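# Put one soap bar in each of three lidded boxes

## Task

Finish with all three boxes sitting upright, each containing precisely one soap bar and covered by its lid. A box may already be closed and may be empty inside.

## Robot and tools

Robot: two six-joint arms, left_arm and right_arm, each ending in a parallel two-finger gripper with a wrist camera. Fixed cameras are cam_high and cam_low (896x504 px). The wrist cameras are cam_left_wrist and cam_right_wrist (672x504 px). Images always come back in that order.

Frames. The scene frame has +z up with its origin at table-top height, midway between the arms' nominal bases. +x points out over the table and the left arm sits on the +y side. Image left and right do not match arm names. Calibrated bases in the scene frame: left_arm at (-0.046, +0.275, 0) m with quat_wxyz (+1.000, 0, 0, +0.012); right_arm at (-0.022, -0.322, 0) m with quat_wxyz (+1.000, 0, 0, -0.026). Each arm reports its end_effector_position (m) and end_effector_quat_wxyz in its own base frame. That point lies between the finger pads, about 1 cm short of the tips. The fingers point along the gripper's +z and separate along its y. Reported hand poses can be a few cm off, more at long reach. Fixed cameras and the table use the scene frame.

Row layout, used by both execute_actions and move: a flat list of 14 numbers, each in [-1, 1]. The first 7 are for left_arm and the last 7 for right_arm. Each group of 7 is six joint numbers in this order: wrist pitch (joint4), waist (joint1), wrist roll (joint6), wrist yaw (joint5), elbow (joint3), shoulder (joint2). The seventh is the gripper opening. Joint numbers are scaled offsets, not poses: 1.0 equals 1.264 rad of waist, 1.32 shoulder, 1.276 elbow, 1.83 wrist pitch, 6.358 wrist yaw, 7.625 wrist roll. They are measured from the arm's Joint targets as they stand when the action or move begins. The opening is absolute: +1 fully open, -1 shut. To leave an arm still, send 0 for its joints and repeat its current opening, since 0 there is itself a command.

Stated joint ranges (rad): waist -2.880..2.880, shoulder 0.000..3.142, elbow 0.000..3.019, wrist pitch -1.693..1.571, wrist yaw -1.571..1.571, wrist roll -2.094..2.094. The true ends may sit up to 0.084 rad either side of these. A request more than 0.084 rad beyond a stated end is refused for both arms. A refused first action rejects the whole call. Pushing into a real end clips there and prints "joint sent to its limit".

execute_actions(actions, cameras): actions is a list of actions. Each action is a list of up to 15 rows, one per 1/30 s step, and lasts 0.5 s. A short list repeats its last row. Every row in an action offsets from that action's starting targets, not from the previous row. Repeating a row in a later action therefore moves further again. An empty list just reports state. cameras picks images: omitted, null or ["all"] gives all; [] gives none.

move(target, speed, blend, opening_speed, blocking, cameras): plans smooth joint paths. target is one 14-number row or a list of up to 15 rows. Every row is an offset from the Joint targets at the call, not from the previous row. speed in rad/s, 0.01 to 2, default 0.5, caps the joint with farthest to go; it may be one value or one per target. blend in rad rounds corners between listed targets; 0 stops at each. opening_speed, 0.2 or more per second on the -1..+1 scale, makes finger changes gradual. A new opening in a later row pauses all arms until everything is still. Paths last at least 0.5 s, and those over 10 s stop short. Paths do not avoid obstacles or the other arm. blocking=false returns after about 0.5 s while motion continues. The result adds a "move:" line: done, off_target (still but over 0.035 rad away), moving, held or fault. It may add limits=held and the worst joint gap per arm.

wait(seconds 0..10) lets time pass while holding commands. stop() brakes a running move. zoom_image(camera, region=[x0,y0,x1,y1]) enlarges part of a camera's latest image, at most 504x504 px. read_manual gives licence text only. finished_scene(scene) ends scene 1 or 2 for good.

Reading results. Joint positions and Joint velocities list each arm's joints in the order above, then the pad gap (m; 0.094 when fully open). "within noise" means the arm is still. Joint targets are the base for your next offsets. Tool commands shows the current openings. grip_measured uses the opening scale; under a firm grasp it reads up to about 0.064 below the part's width. grip_effort_nm is the motor effort: negative closes, and it is not a pad force. Joint torques include arm weight. Numbers 1 and 5 wrap at ±28 N m. "joint command not followed" means a clearance check altered targets. Step readings list joint angles at some steps.

Motion limits. Each joint's target may lead its measured angle only by a set margin (waist 0.264, shoulder 0.32, elbow 0.276, wrist pitch 0.33, wrist yaw 0.701, wrist roll 1.97 rad). Targets that would move the hand over 110 mm are scaled back, so big moves need several actions. If an arm is pressing or has been dragged, command targets back past its measured positions.

Cautions. Never let anything fall or be left off the table. Avoid drops, releasing moving parts, fast impacts and hard presses. Never let the arms collide. For delicate parts, close slowly with a low opening_speed. To release, command well above grip_measured. Holding loads or straining outstretched heats motors. A MOTOR HOT line warns at 85 °C; at 100 °C the arm goes limp and drops what it holds for 30 to 60 s or more (OVER-TEMPERATURE FAULT). Brief outside tugs on held parts may happen.

Each tool is called after "Call:" as a command line: name --argument value for each argument, lists and objects as JSON in quotes; but a table of rows of numbers goes row by row, as --pt "numbers of a row", without its own name.

## Session

Call:
execute_actions --actions '[]'

Scene clock: 0.00 s.
left_arm: end_effector_position=(+0.5905, -0.2707, +0.2097) grip_measured=+1.000 grip_effort_nm=n/a end_effector_quat_wxyz=(+0.442, -0.131, +0.873, +0.161) | right_arm: end_effector_position=(+0.1384, +0.3040, +0.3106) grip_measured=+1.000 grip_effort_nm=n/a end_effector_quat_wxyz=(+0.083, -0.601, +0.786, +0.123)
Joint names: [wrist pitch, waist, wrist roll, wrist yaw, elbow, shoulder]
Joint positions: left_arm=[-0.693 -0.629 -0.666 -0.848 1.484 1.795 0.094] | right_arm=[-1.458 1.064 -0.221 -0.157 1.194 1.054 0.094]
Joint velocities: within noise
Joint torques (N m): no reading
Motor temperatures (°C): left_arm=[31 32 31 29 29 32 33] | right_arm=[34 34 31 31 34 30 30]
Heat: left arm: hottest gripper 33 °C; right arm: hottest waist 34 °C.
Joint targets: left_arm=[-0.691 -0.629 -0.666 -0.848 1.507 1.800] | right_arm=[-1.457 1.064 -0.221 -0.157 1.218 1.057]
Tool commands: left_gripper/opening=+1.0 right_gripper/opening=+1.0

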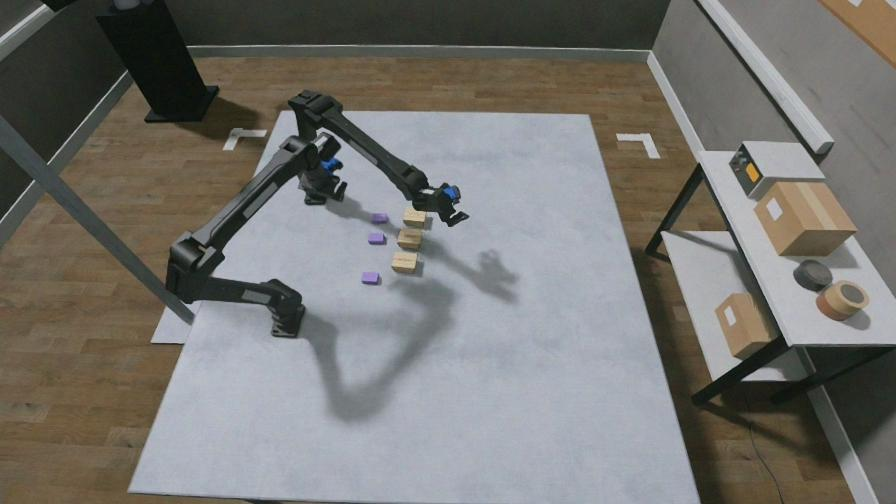

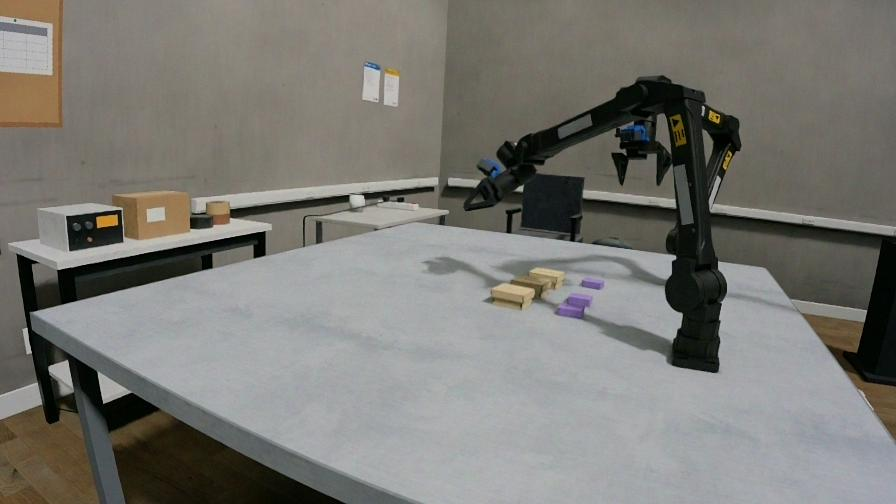

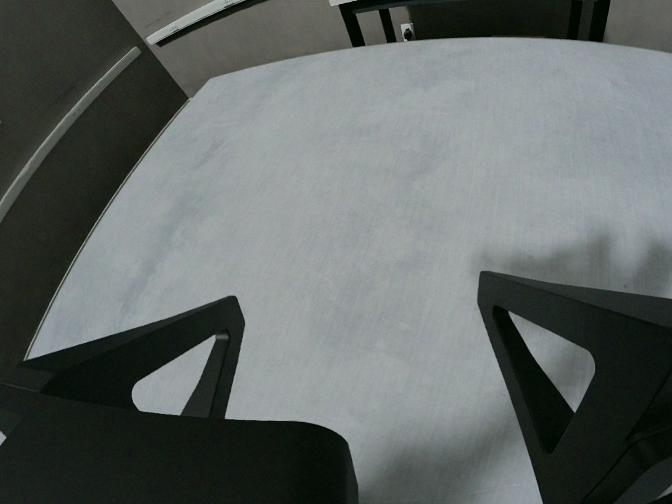

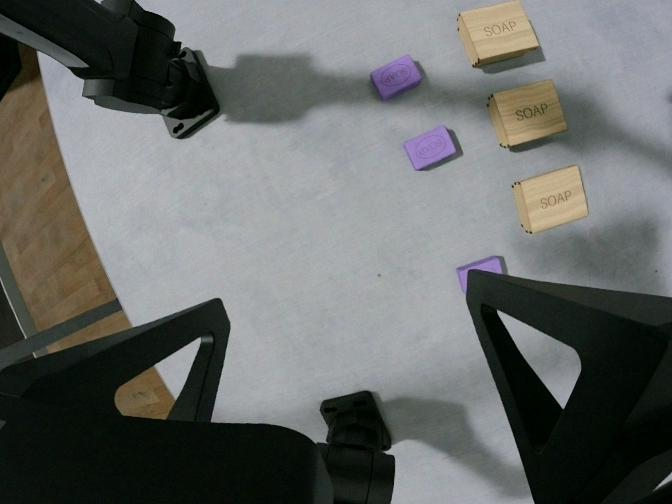

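Call:
zoom_image --camera "cam_high" --region '[330, 180, 490, 300]'

Call:
zoom_image --camera "cam_low" --region '[470, 250, 620, 335]'

Call:
zoom_image --camera "cam_right_wrist" --region '[350, 0, 670, 300]'

Scaled by 3.150 from the camera's 896x504 image, which has a finer 1280x720 frame.

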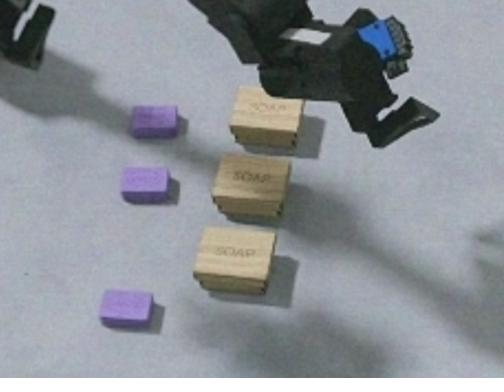

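Scaled by 3.360 from the camera's 896x504 image, which has a finer 1280x720 frame.

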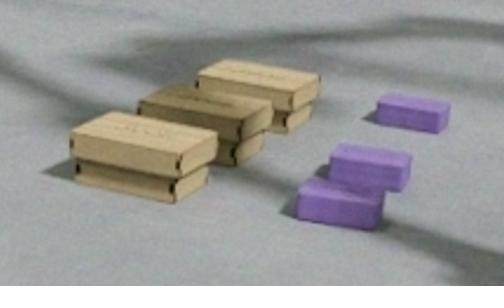

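Scaled by 1.575 from the camera's 672x504 image, which has a finer 960x720 frame.

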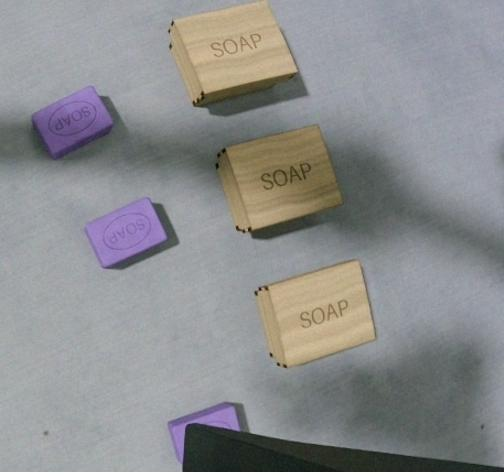

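Call:
move --target '[0,0,0,0,0,0,1,0,-1,0,0,0,0,1]' --speed 1.0 --cameras '[]'

Call:
move --target '[-0.524,0.032,0.010,0.1334,-0.005,-0.290,1,0,0,0,0,0,0,1]' --speed 0.8

Scene clock: 104.60 s.
left_arm: end_effector_position=(+0.5905, -0.2707, +0.2097) grip_measured=+1.000 grip_effort_nm=-0.012 end_effector_quat_wxyz=(+0.442, -0.131, +0.873, +0.161) | right_arm: end_effector_position=(+0.3318, -0.0381, +0.3106) grip_measured=+1.000 grip_effort_nm=-0.051 end_effector_quat_wxyz=(+0.139, -0.024, +0.989, +0.050)
Joint names: [wrist pitch, waist, wrist roll, wrist yaw, elbow, shoulder]
Joint positions: left_arm=[-0.693 -0.629 -0.666 -0.848 1.484 1.795 0.094] | right_arm=[-1.458 -0.194 -0.221 -0.157 1.194 1.054 0.094]
Joint velocities: within noise
Joint torques (N m): left_arm=[1.98 -1.61 -0.09 -0.52 12.93 -21.07] | right_arm=[0.9 -0.5 0.01 -0.32 12.19 -6.07]
Motor temperatures (°C): left_arm=[30 31 30 29 39 37 31] | right_arm=[34 34 30 31 43 30 30]
Heat: left arm: hottest elbow 39 °C; right arm: hottest elbow 43 °C.
Joint targets: left_arm=[-0.691 -0.629 -0.666 -0.848 1.507 1.800] | right_arm=[-1.457 -0.200 -0.221 -0.158 1.218 1.057]
move: done
No camera images: "cameras" was empty.

Scene clock: 106.50 s.
left_arm: end_effector_position=(+0.3400, -0.2329, +0.2946) grip_measured=+1.000 grip_effort_nm=-0.012 end_effector_quat_wxyz=(+0.000, -0.001, +1.000, +0.002) | right_arm: end_effector_position=(+0.3318, -0.0381, +0.3106) grip_measured=+1.000 grip_effort_nm=-0.056 end_effector_quat_wxyz=(+0.139, -0.024, +0.989, +0.050)
Joint names: [wrist pitch, waist, wrist roll, wrist yaw, elbow, shoulder]
Joint positions: left_arm=[-1.638 -0.601 -0.603 -0.003 1.484 1.418 0.094] | right_arm=[-1.458 -0.194 -0.221 -0.157 1.194 1.054 0.094]
Joint velocities: within noise
Joint torques (N m): left_arm=[0.66 -0.62 0.09 0.06 11.93 -14.97] | right_arm=[0.88 -0.5 0 -0.32 12.21 -6.01]
Motor temperatures (°C): left_arm=[30 31 30 29 39 37 31] | right_arm=[34 34 30 31 43 30 30]
Heat: left arm: hottest elbow 39 °C; right arm: hottest elbow 43 °C.
Joint targets: left_arm=[-1.650 -0.588 -0.589 0.001 1.501 1.418] | right_arm=[-1.457 -0.200 -0.221 -0.158 1.218 1.057]
move: done

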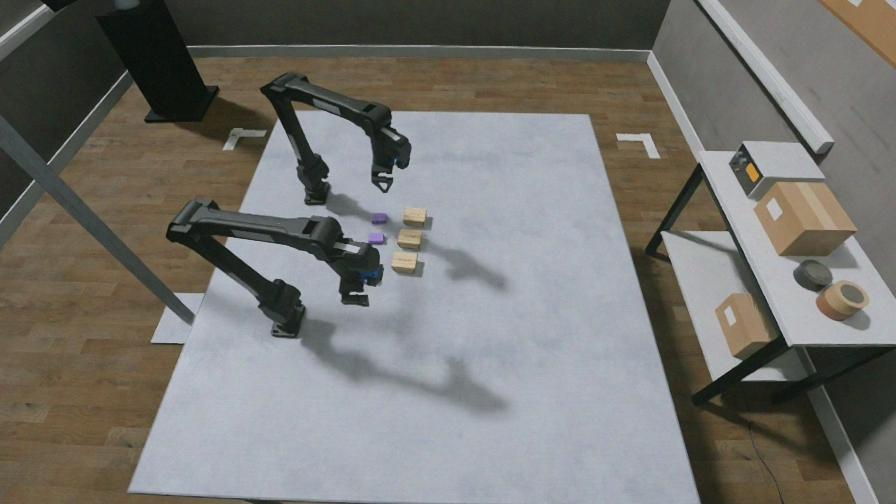

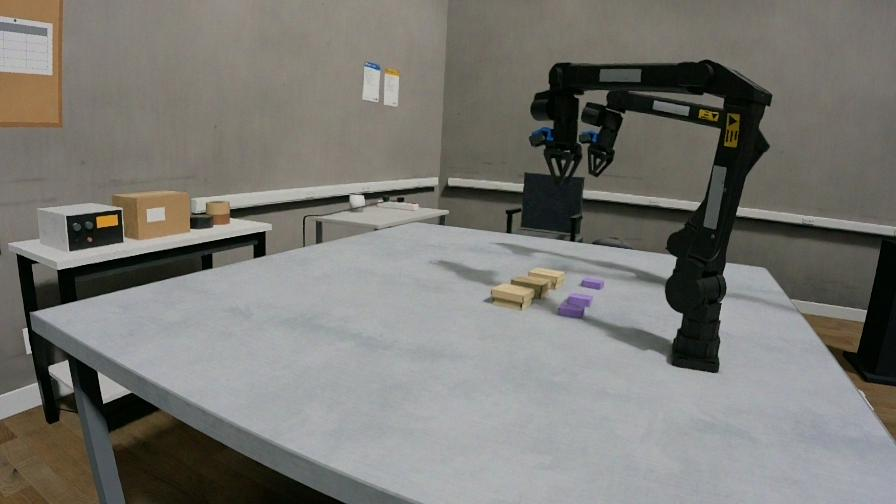

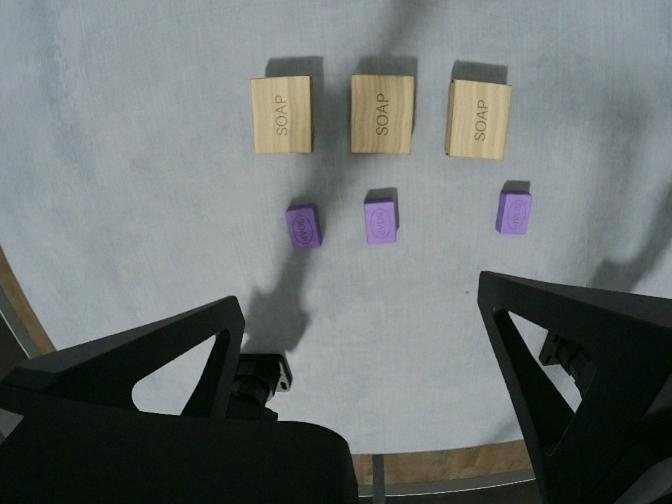

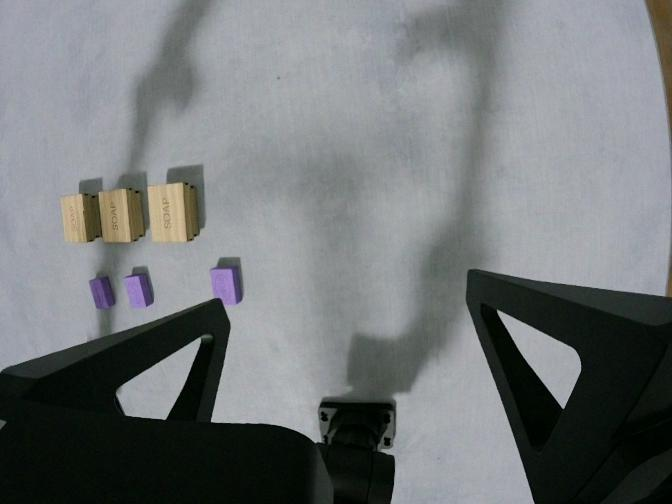

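Call:
move --target '[0.2514,0.158,0.0382,0,-0.2175,0.130,1,0,0,0,0,0,0,1]' --speed 0.8 --cameras '["cam_left_wrist","cam_low"]'

Call:
zoom_image --camera "cam_low" --region '[470, 220, 620, 335]'

Scene clock: 171.67 s.
left_arm: end_effector_position=(+0.4220, -0.1755, +0.1320) grip_measured=+1.000 grip_effort_nm=-0.002 end_effector_quat_wxyz=(+0.009, +0.041, +0.999, -0.002) | right_arm: end_effector_position=(+0.3318, -0.0381, +0.3106) grip_measured=+1.000 grip_effort_nm=-0.046 end_effector_quat_wxyz=(+0.139, -0.024, +0.989, +0.050)
Joint names: [wrist pitch, waist, wrist roll, wrist yaw, elbow, shoulder]
Joint positions: left_arm=[-1.203 -0.394 -0.312 -0.002 1.231 1.581 0.094] | right_arm=[-1.458 -0.194 -0.221 -0.157 1.194 1.054 0.094]
Joint velocities: within noise
Joint torques (N m): left_arm=[1.65 -1.26 0.1 0.04 9.14 -15.56] | right_arm=[0.9 -0.5 0 -0.32 12.22 -6.07]
Motor temperatures (°C): left_arm=[30 31 30 28 41 36 30] | right_arm=[33 34 29 30 45 30 30]
Heat: left arm: hottest elbow 41 °C; right arm: hottest elbow 45 °C.
Joint targets: left_arm=[-1.190 -0.389 -0.298 0.000 1.223 1.589] | right_arm=[-1.457 -0.200 -0.221 -0.158 1.218 1.057]
move: done
Images, in order (width x height): cam_low 896x504, cam_left_wrist 672x504.

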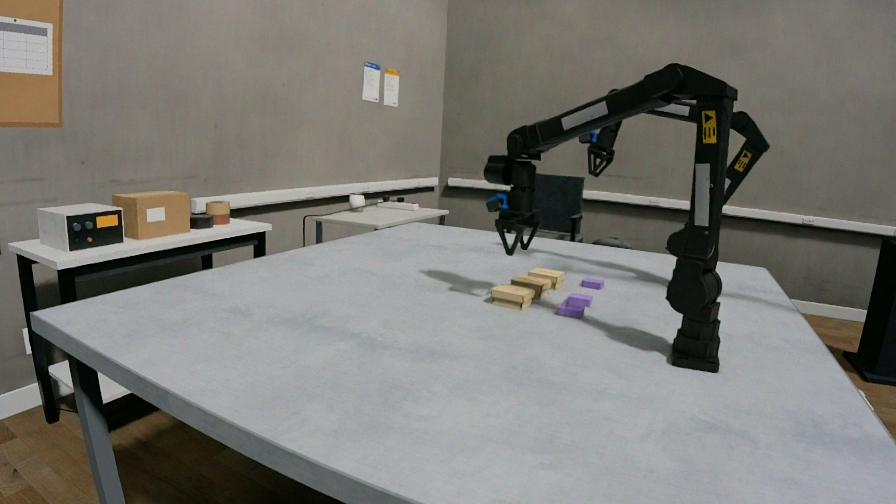

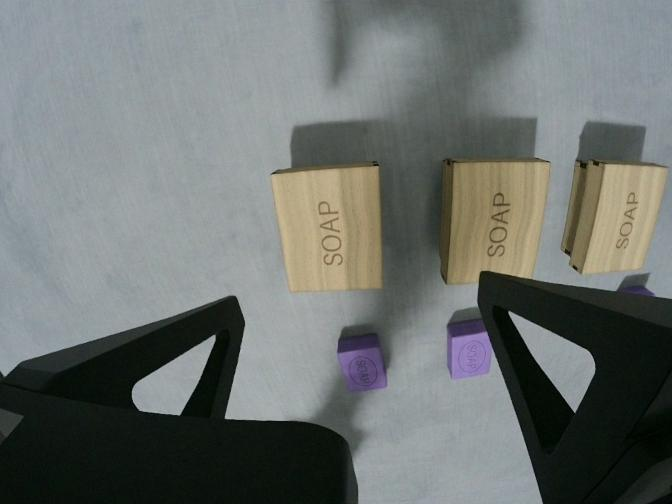

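Scaled by 3.360 from the camera's 896x504 image, which has a finer 1280x720 frame.

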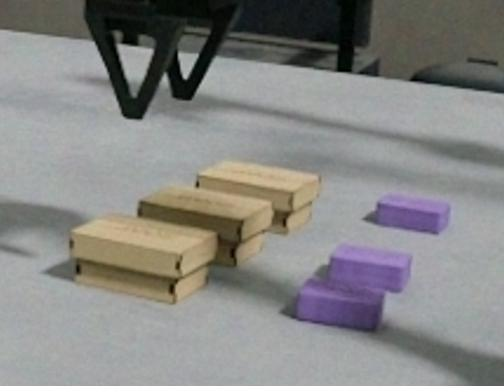

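Call:
move --pt "0.0428 0.0217 0.0087 0 -0.046 0.0261 1 0 0 0 0 0 0 1" --pt "0.1214 0.0217 0.0087 0 -0.1 0.0829 1 0 0 0 0 0 0 1" --speed 0.4 --blend 0.03 --cameras '["cam_left_wrist","cam_low"]'

Call:
zoom_image --camera "cam_low" --region '[470, 220, 620, 335]'

Scene clock: 216.73 s.
left_arm: end_effector_position=(+0.4239, -0.1647, +0.0460) grip_measured=+1.000 grip_effort_nm=-0.007 end_effector_quat_wxyz=(+0.008, +0.062, +0.998, -0.001) | right_arm: end_effector_position=(+0.3318, -0.0381, +0.3106) grip_measured=+1.000 grip_effort_nm=-0.051 end_effector_quat_wxyz=(+0.139, -0.024, +0.989, +0.050)
Joint names: [wrist pitch, waist, wrist roll, wrist yaw, elbow, shoulder]
Joint positions: left_arm=[-0.981 -0.37 -0.245 -0.002 1.105 1.68 0.094] | right_arm=[-1.458 -0.194 -0.221 -0.157 1.194 1.054 0.094]
Joint velocities: within noise
Joint torques (N m): left_arm=[1.72 -0.85 0.08 0.05 7.99 -15.38] | right_arm=[0.91 -0.5 0 -0.32 12.19 -6.07]
Motor temperatures (°C): left_arm=[30 31 29 28 40 36 30] | right_arm=[33 34 29 30 45 30 30]
Heat: left arm: hottest elbow 40 °C; right arm: hottest elbow 45 °C.
Joint targets: left_arm=[-0.968 -0.361 -0.232 0.000 1.096 1.699] | right_arm=[-1.457 -0.200 -0.221 -0.158 1.218 1.057]
move: done
Images, in order (width x height): cam_low 896x504, cam_left_wrist 672x504.

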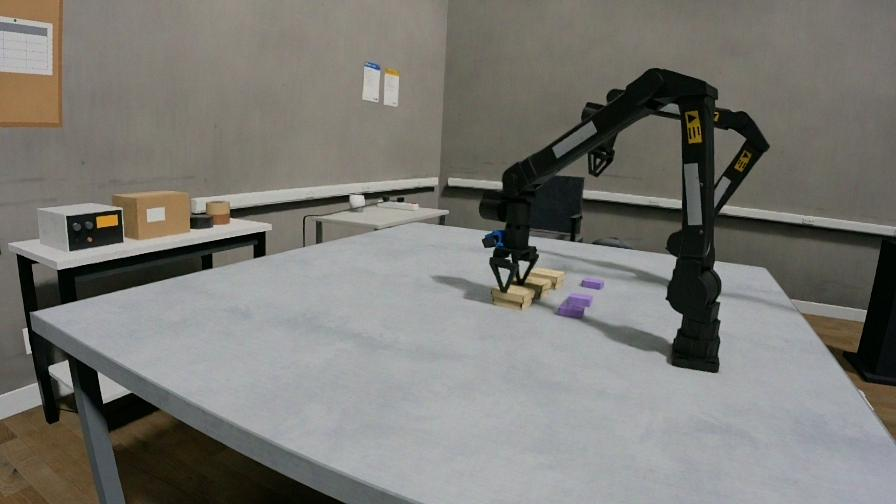

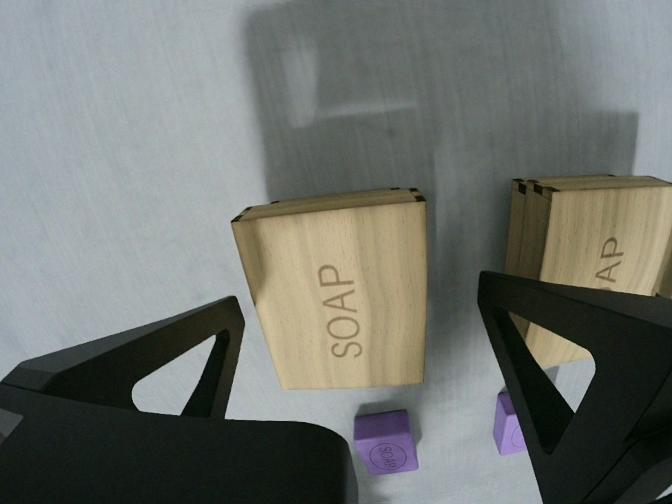

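Scaled by 3.360 from the camera's 896x504 image, which has a finer 1280x720 frame.

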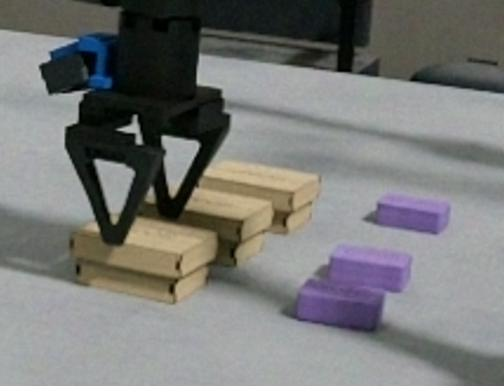

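Call:
move --pt "0 0.0152 0.0024 0 0 0 1 0 0 0 0 0 0 1" --pt "0.0173 0.0152 0.0024 0 -0.0100 0.0141 1 0 0 0 0 0 0 1" --speed 0.2 --cameras '["cam_left_wrist"]'

Call:
zoom_image --camera "cam_left_wrist" --region '[180, 150, 540, 410]'

Scene clock: 235.77 s.
left_arm: end_effector_position=(+0.4288, -0.1574, +0.0379) grip_measured=+1.000 grip_effort_nm=-0.012 end_effector_quat_wxyz=(+0.012, +0.062, +0.998, -0.002) | right_arm: end_effector_position=(+0.3318, -0.0381, +0.3106) grip_measured=+1.000 grip_effort_nm=-0.046 end_effector_quat_wxyz=(+0.139, -0.024, +0.989, +0.050)
Joint names: [wrist pitch, waist, wrist roll, wrist yaw, elbow, shoulder]
Joint positions: left_arm=[-0.949 -0.352 -0.227 -0.002 1.094 1.691 0.094] | right_arm=[-1.458 -0.194 -0.221 -0.157 1.194 1.054 0.094]
Joint velocities: within noise
Joint torques (N m): left_arm=[1.61 -0.85 0.11 0.05 7.69 -14.92] | right_arm=[0.9 -0.5 0 -0.32 12.21 -6.07]
Motor temperatures (°C): left_arm=[29 31 29 28 40 36 30] | right_arm=[33 34 29 30 45 30 30]
Heat: left arm: hottest elbow 40 °C; right arm: hottest elbow 45 °C.
Joint targets: left_arm=[-0.936 -0.342 -0.213 0.000 1.083 1.717] | right_arm=[-1.457 -0.200 -0.221 -0.158 1.218 1.057]
move: done
Images, in order (width x height): cam_left_wrist 672x504.

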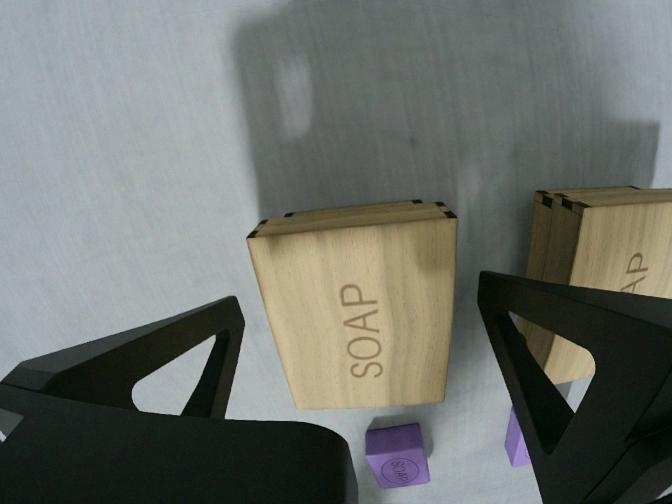

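Scaled by 1.400 from the camera's 672x504 image, which has a finer 960x720 frame.

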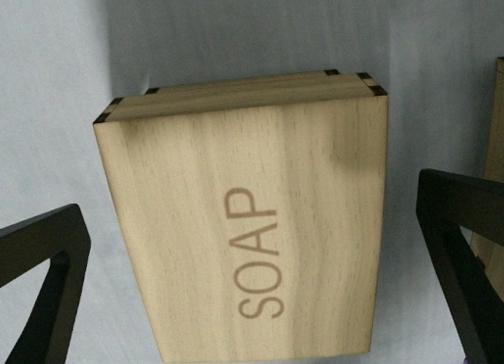

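Call:
move --target '[0,0,0,0,0,0,0.2,0,0,0,0,0,0,1]' --opening_speed 0.3 --cameras '["cam_left_wrist","cam_low"]'

Call:
zoom_image --camera "cam_low" --region '[470, 220, 620, 335]'

Scene clock: 245.70 s.
left_arm: end_effector_position=(+0.4289, -0.1575, +0.0379) grip_measured=+0.380 grip_effort_nm=-1.038 end_effector_quat_wxyz=(+0.012, +0.063, +0.998, -0.003) | right_arm: end_effector_position=(+0.3318, -0.0381, +0.3106) grip_measured=+1.000 grip_effort_nm=-0.051 end_effector_quat_wxyz=(+0.139, -0.024, +0.989, +0.050)
Joint names: [wrist pitch, waist, wrist roll, wrist yaw, elbow, shoulder]
Joint positions: left_arm=[-0.949 -0.352 -0.226 -0.002 1.094 1.691 0.065] | right_arm=[-1.458 -0.194 -0.221 -0.157 1.194 1.054 0.094]
Joint velocities: within noise
Joint torques (N m): left_arm=[1.65 -0.91 0.09 0.05 7.68 -14.68] | right_arm=[0.9 -0.5 0.01 -0.32 12.21 -6.07]
Motor temperatures (°C): left_arm=[29 31 29 28 40 35 30] | right_arm=[33 34 29 30 45 30 30]
Heat: left arm: hottest elbow 40 °C; right arm: hottest elbow 45 °C.
Joint targets: left_arm=[-0.936 -0.342 -0.213 0.001 1.083 1.717] | right_arm=[-1.457 -0.200 -0.221 -0.158 1.218 1.057]
move: done
Images, in order (width x height): cam_low 896x504, cam_left_wrist 672x504.

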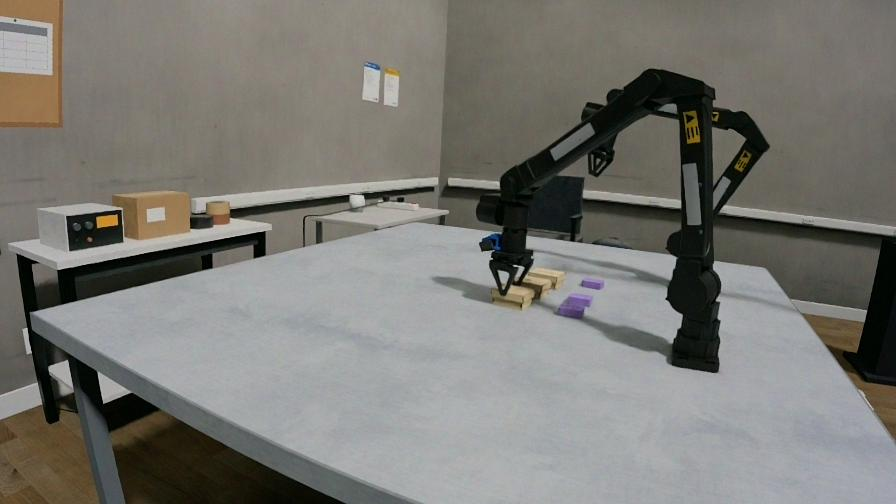

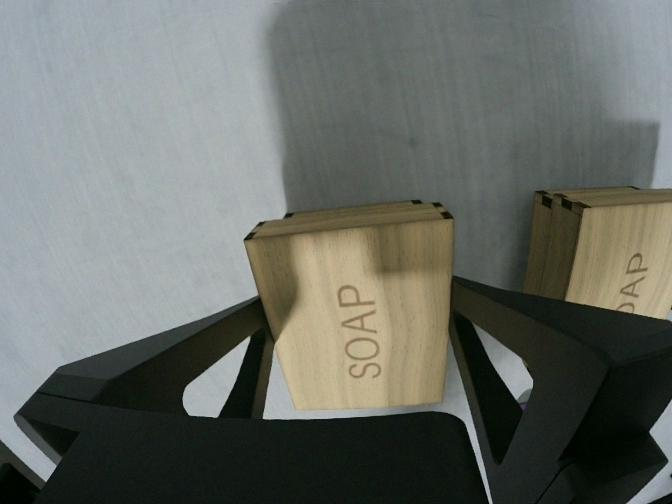

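Scaled by 3.360 from the camera's 896x504 image, which has a finer 1280x720 frame.

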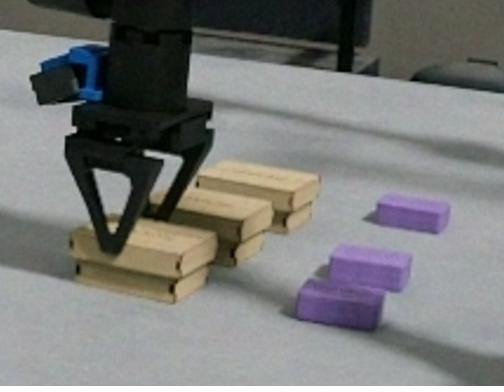

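Call:
move --pt "-0.0174 0 0 0 0.0097 -0.0141 0.2 0 0 0 0 0 0 1" --pt "-0.1103 0 0 0 0.0753 -0.0795 0.2 0 0 0 0 0 0 1" --speed 0.25 --blend 0.02 --cameras '["cam_left_wrist","cam_low"]'

Call:
zoom_image --camera "cam_low" --region '[470, 220, 620, 335]'

Call:
zoom_image --camera "cam_high" --region '[330, 180, 490, 300]'

Scene clock: 266.27 s.
left_arm: end_effector_position=(+0.4082, -0.1499, +0.0793) grip_measured=+0.380 grip_effort_nm=-1.033 end_effector_quat_wxyz=(-0.022, +0.063, +0.998, +0.008) | right_arm: end_effector_position=(+0.3318, -0.0381, +0.3106) grip_measured=+1.000 grip_effort_nm=-0.051 end_effector_quat_wxyz=(+0.139, -0.024, +0.989, +0.050)
Joint names: [wrist pitch, waist, wrist roll, wrist yaw, elbow, shoulder]
Joint positions: left_arm=[-1.126 -0.352 -0.226 -0.002 1.132 1.624 0.065] | right_arm=[-1.458 -0.194 -0.221 -0.157 1.194 1.054 0.094]
Joint velocities: within noise
Joint torques (N m): left_arm=[0.46 -0.85 0.09 0.04 13.42 -17.03] | right_arm=[0.88 -0.5 0 -0.32 12.19 -6.07]
Motor temperatures (°C): left_arm=[29 31 29 28 40 35 31] | right_arm=[33 34 29 30 46 30 30]
Heat: left arm: hottest elbow 40 °C; right arm: hottest elbow 46 °C.
Joint targets: left_arm=[-1.138 -0.342 -0.213 0.001 1.179 1.612] | right_arm=[-1.457 -0.200 -0.221 -0.158 1.218 1.057]
move: off_target (left_arm); blend cut to 0.0159 rad at target 1; left_arm: the elbow is farthest, 0.047 rad from its target
Images, in order (width x height): cam_low 896x504, cam_left_wrist 672x504.

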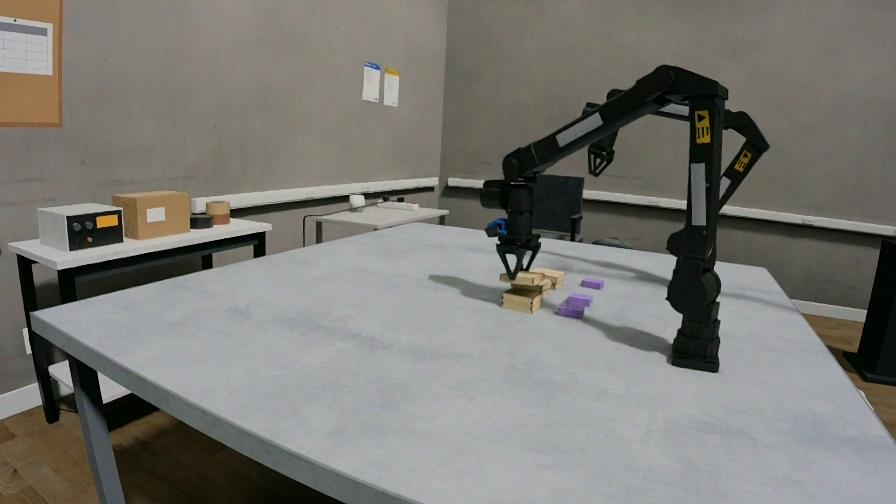

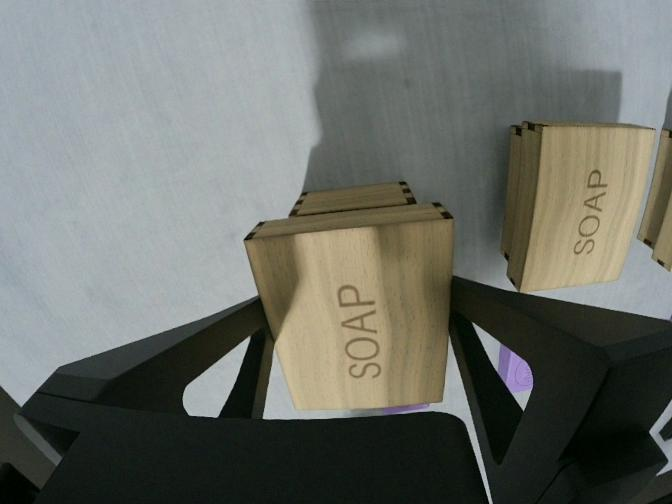

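Scaled by 3.360 from the camera's 896x504 image, which has a finer 1280x720 frame.

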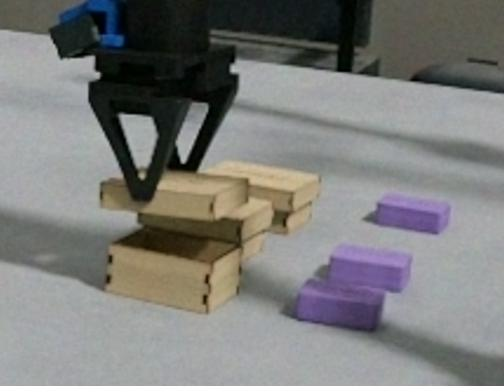

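This scene's latest camera images include none from cam_high. They are from: cam_low, cam_left_wrist. cam_high's image comes with the result of a call that names it in "cameras".

Call:
move --pt "-0.02 0 0 0 0.05 -0.01 0.2 0 0 0 0 0 0 1" --pt "-0.0667 0.0728 0 0 0.339 0.2352 0.2 0 0 0 0 0 0 1" --speed 0.4 --blend 0.03

Call:
zoom_image --camera "cam_low" --region '[430, 220, 620, 335]'

Call:
zoom_image --camera "cam_high" --region '[340, 190, 470, 300]'

Scene clock: 291.00 s.
left_arm: end_effector_position=(+0.5437, -0.1435, +0.0954) grip_measured=+0.380 grip_effort_nm=-1.038 end_effector_quat_wxyz=(-0.008, +0.016, +1.000, +0.003) | right_arm: end_effector_position=(+0.3318, -0.0381, +0.3106) grip_measured=+1.000 grip_effort_nm=-0.056 end_effector_quat_wxyz=(+0.139, -0.024, +0.989, +0.050)
Joint names: [wrist pitch, waist, wrist roll, wrist yaw, elbow, shoulder]
Joint positions: left_arm=[-1.248 -0.258 -0.226 -0.002 1.554 1.893 0.065] | right_arm=[-1.458 -0.194 -0.221 -0.157 1.194 1.054 0.094]
Joint velocities: within noise
Joint torques (N m): left_arm=[0.44 -0.97 0.09 0.04 15.1 -19.43] | right_arm=[0.9 -0.5 0 -0.32 12.22 -6.07]
Motor temperatures (°C): left_arm=[29 31 29 28 44 36 32] | right_arm=[33 34 29 30 46 30 30]
Heat: left arm: hottest elbow 44 °C; right arm: hottest elbow 46 °C.
Joint targets: left_arm=[-1.260 -0.250 -0.213 0.001 1.612 1.923] | right_arm=[-1.457 -0.200 -0.221 -0.158 1.218 1.057]
move: off_target (left_arm); left_arm: the elbow is farthest, 0.057 rad from its target

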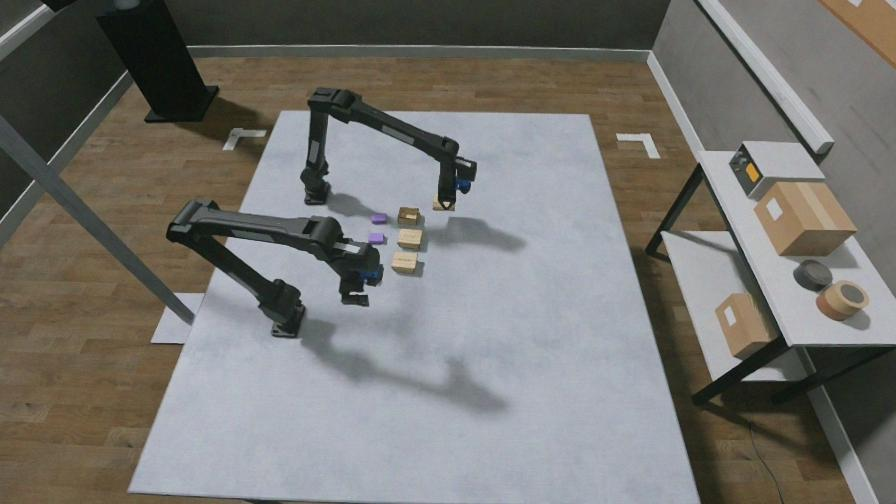

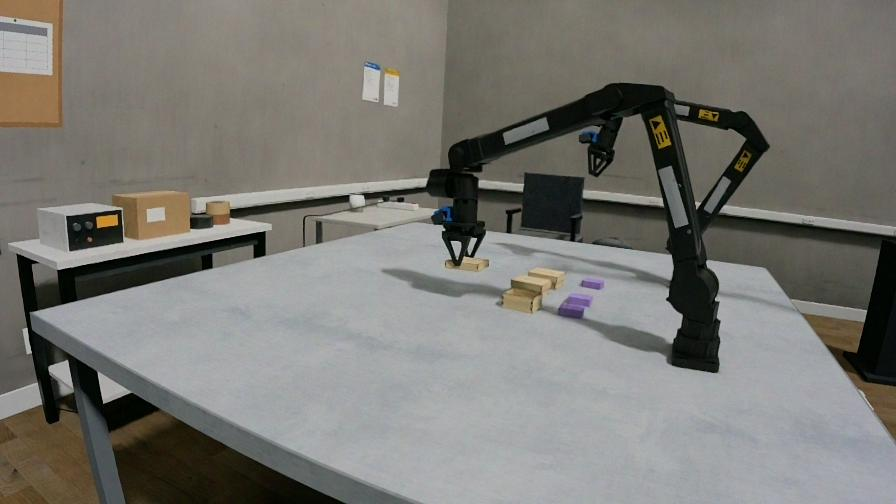

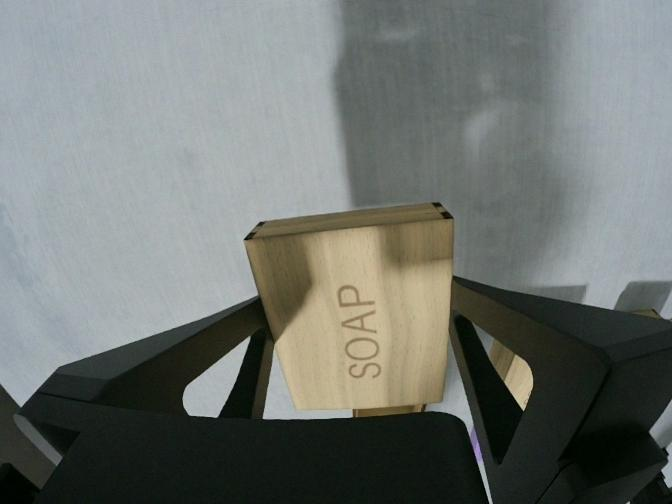

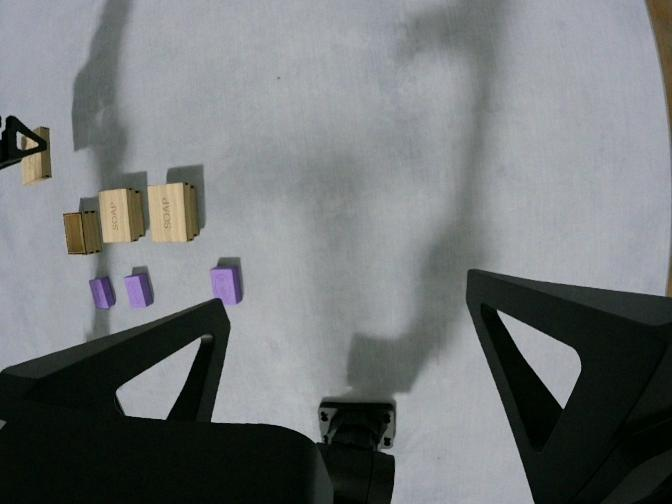

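Scaled by 2.653 from the camera's 896x504 image, which has a finer 1280x720 frame.

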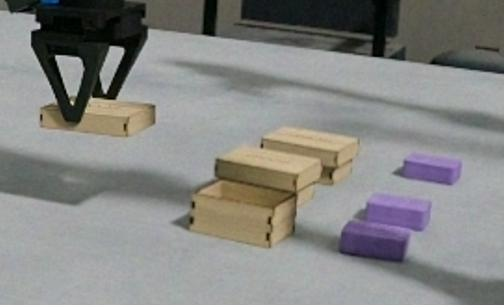

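Scaled by 3.877 from the camera's 896x504 image, which has a finer 1280x720 frame.

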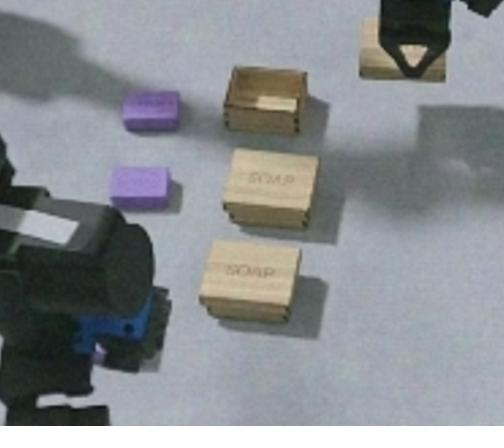

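Call:
move --target '[0.0978,0,0,0,-0.0758,0.0624,0.2,0,0,0,0,0,0,1]' --speed 0.12 --cameras '["cam_low"]'

Call:
zoom_image --camera "cam_low" --region '[430, 220, 560, 310]'

Scene clock: 302.97 s.
left_arm: end_effector_position=(+0.5645, -0.1490, +0.0396) grip_measured=+0.380 grip_effort_nm=-1.043 end_effector_quat_wxyz=(+0.013, +0.016, +1.000, -0.002) | right_arm: end_effector_position=(+0.3318, -0.0381, +0.3106) grip_measured=+1.000 grip_effort_nm=-0.051 end_effector_quat_wxyz=(+0.139, -0.024, +0.989, +0.050)
Joint names: [wrist pitch, waist, wrist roll, wrist yaw, elbow, shoulder]
Joint positions: left_arm=[-1.094 -0.258 -0.226 -0.002 1.526 1.976 0.065] | right_arm=[-1.458 -0.194 -0.221 -0.157 1.194 1.054 0.094]
Joint velocities: within noise
Joint torques (N m): left_arm=[1.65 -1.03 0.09 0.05 8.47 -20.07] | right_arm=[0.88 -0.5 0 -0.32 12.21 -6.07]
Motor temperatures (°C): left_arm=[29 31 29 28 47 36 32] | right_arm=[33 34 29 30 46 30 30]
Heat: left arm: hottest elbow 47 °C; right arm: hottest elbow 46 °C.
Joint targets: left_arm=[-1.081 -0.250 -0.213 0.001 1.515 2.005] | right_arm=[-1.457 -0.200 -0.221 -0.158 1.218 1.057]
move: done
Images, in order (width x height): cam_low 896x504.

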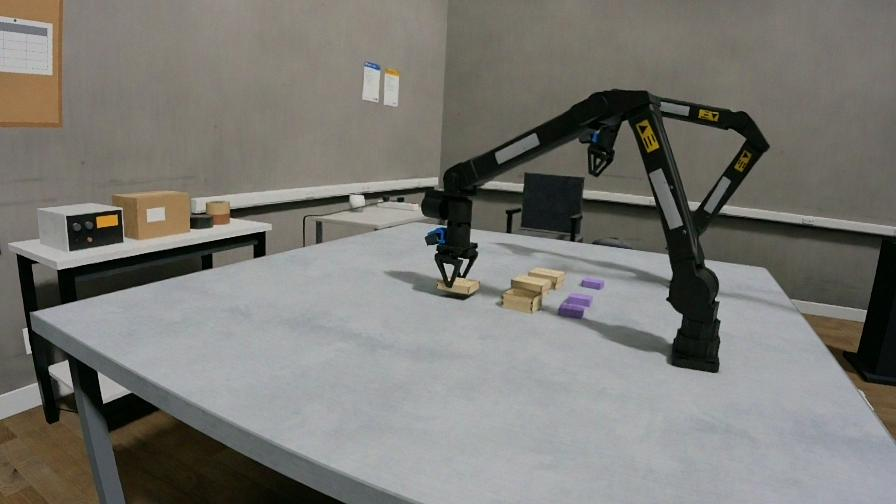

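Scaled by 3.877 from the camera's 896x504 image, which has a finer 1280x720 frame.

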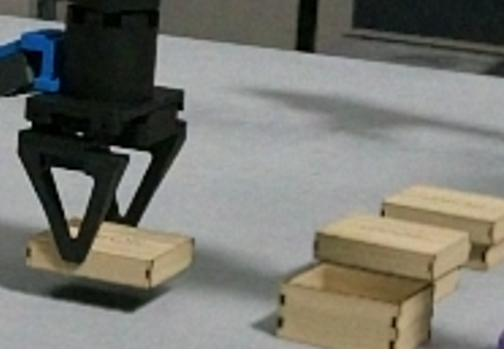

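Call:
move --target '[0.0210,0,0,0,-0.0123,0.0173,0.2,0,0,0,0,0,0,1]' --speed 0.05 --cameras '["cam_low"]'

Call:
zoom_image --camera "cam_low" --region '[430, 220, 560, 310]'

Scene clock: 312.87 s.
left_arm: end_effector_position=(+0.5657, -0.1493, +0.0235) grip_measured=+0.380 grip_effort_nm=-1.033 end_effector_quat_wxyz=(+0.015, +0.016, +1.000, -0.003) | right_arm: end_effector_position=(+0.3318, -0.0381, +0.3106) grip_measured=+1.000 grip_effort_nm=-0.051 end_effector_quat_wxyz=(+0.139, -0.024, +0.989, +0.050)
Joint names: [wrist pitch, waist, wrist roll, wrist yaw, elbow, shoulder]
Joint positions: left_arm=[-1.056 -0.258 -0.226 -0.002 1.511 1.996 0.065] | right_arm=[-1.458 -0.194 -0.221 -0.157 1.194 1.054 0.094]
Joint velocities: within noise
Joint torques (N m): left_arm=[1.77 -1.03 0.09 0.05 8.25 -20.13] | right_arm=[0.9 -0.5 0 -0.32 12.21 -6.07]
Motor temperatures (°C): left_arm=[29 31 29 28 45 36 32] | right_arm=[33 34 29 30 46 30 30]
Heat: left arm: hottest elbow 45 °C; right arm: hottest elbow 46 °C.
Joint targets: left_arm=[-1.043 -0.250 -0.213 0.001 1.499 2.028] | right_arm=[-1.457 -0.200 -0.221 -0.158 1.218 1.057]
move: done
Images, in order (width x height): cam_low 896x504.

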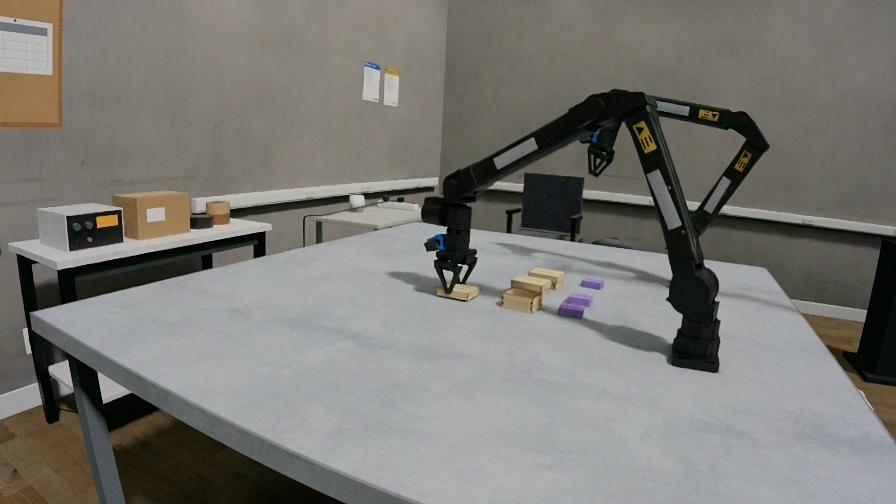

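Scaled by 3.877 from the camera's 896x504 image, which has a finer 1280x720 frame.

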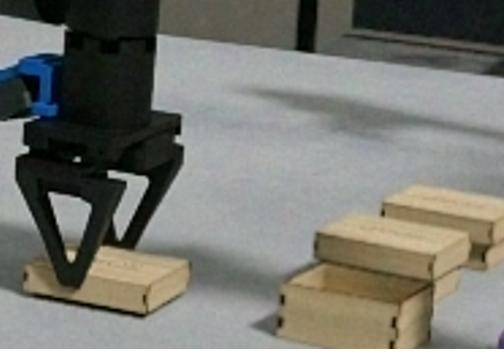

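Call:
move --pt "0.0044 0 0 0 -0.0028 0.0040 0.2 0 0 0 0 0 0 1" --pt "0.0044 0 0 0 -0.0028 0.0040 0.9 0 0 0 0 0 0 1" --speed 0.05 --opening_speed 0.4 --cameras '["cam_low","cam_left_wrist"]'

Call:
zoom_image --camera "cam_low" --region '[430, 220, 560, 310]'

Scene clock: 324.27 s.
left_arm: end_effector_position=(+0.5673, -0.1497, +0.0212) grip_measured=+0.897 grip_effort_nm=0.115 end_effector_quat_wxyz=(+0.017, +0.016, +1.000, -0.003) | right_arm: end_effector_position=(+0.3318, -0.0381, +0.3106) grip_measured=+1.000 grip_effort_nm=-0.051 end_effector_quat_wxyz=(+0.139, -0.024, +0.989, +0.050)
Joint names: [wrist pitch, waist, wrist roll, wrist yaw, elbow, shoulder]
Joint positions: left_arm=[-1.047 -0.258 -0.226 -0.002 1.511 2 0.089] | right_arm=[-1.458 -0.194 -0.221 -0.157 1.194 1.054 0.094]
Joint velocities: within noise
Joint torques (N m): left_arm=[1.66 -1.03 0.09 0.04 7.9 -20.13] | right_arm=[0.9 -0.5 0 -0.33 12.19 -6.07]
Motor temperatures (°C): left_arm=[29 31 29 28 44 37 32] | right_arm=[33 34 29 30 46 30 30]
Heat: left arm: hottest elbow 44 °C; right arm: hottest elbow 46 °C.
Joint targets: left_arm=[-1.034 -0.250 -0.213 0.001 1.495 2.033] | right_arm=[-1.457 -0.200 -0.221 -0.158 1.218 1.057]
move: done
Images, in order (width x height): cam_low 896x504, cam_left_wrist 672x504.

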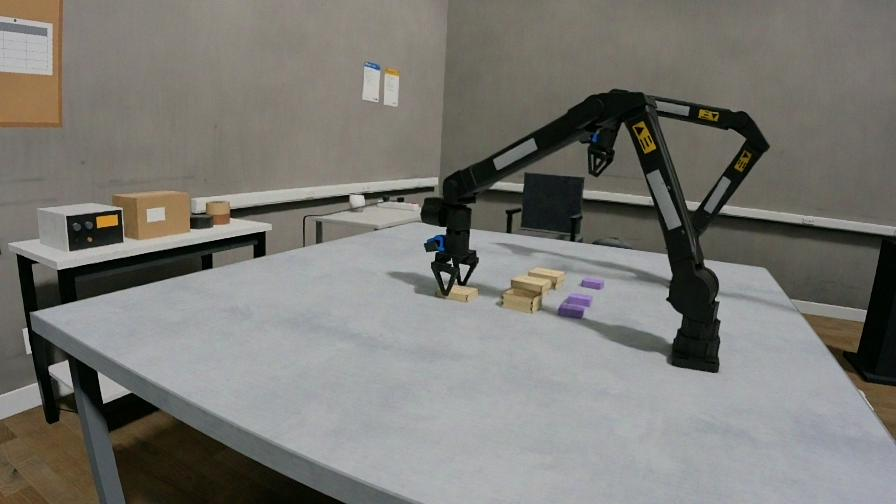

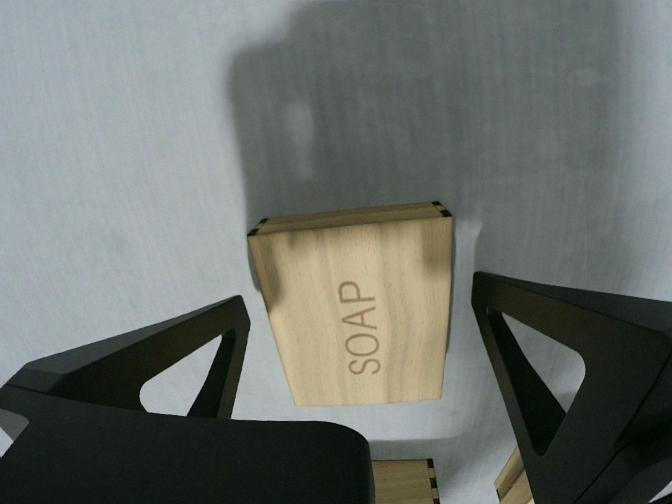

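Scaled by 3.877 from the camera's 896x504 image, which has a finer 1280x720 frame.

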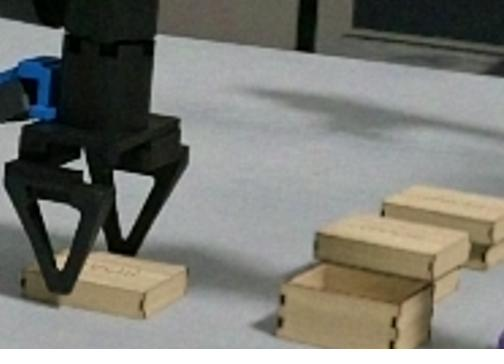

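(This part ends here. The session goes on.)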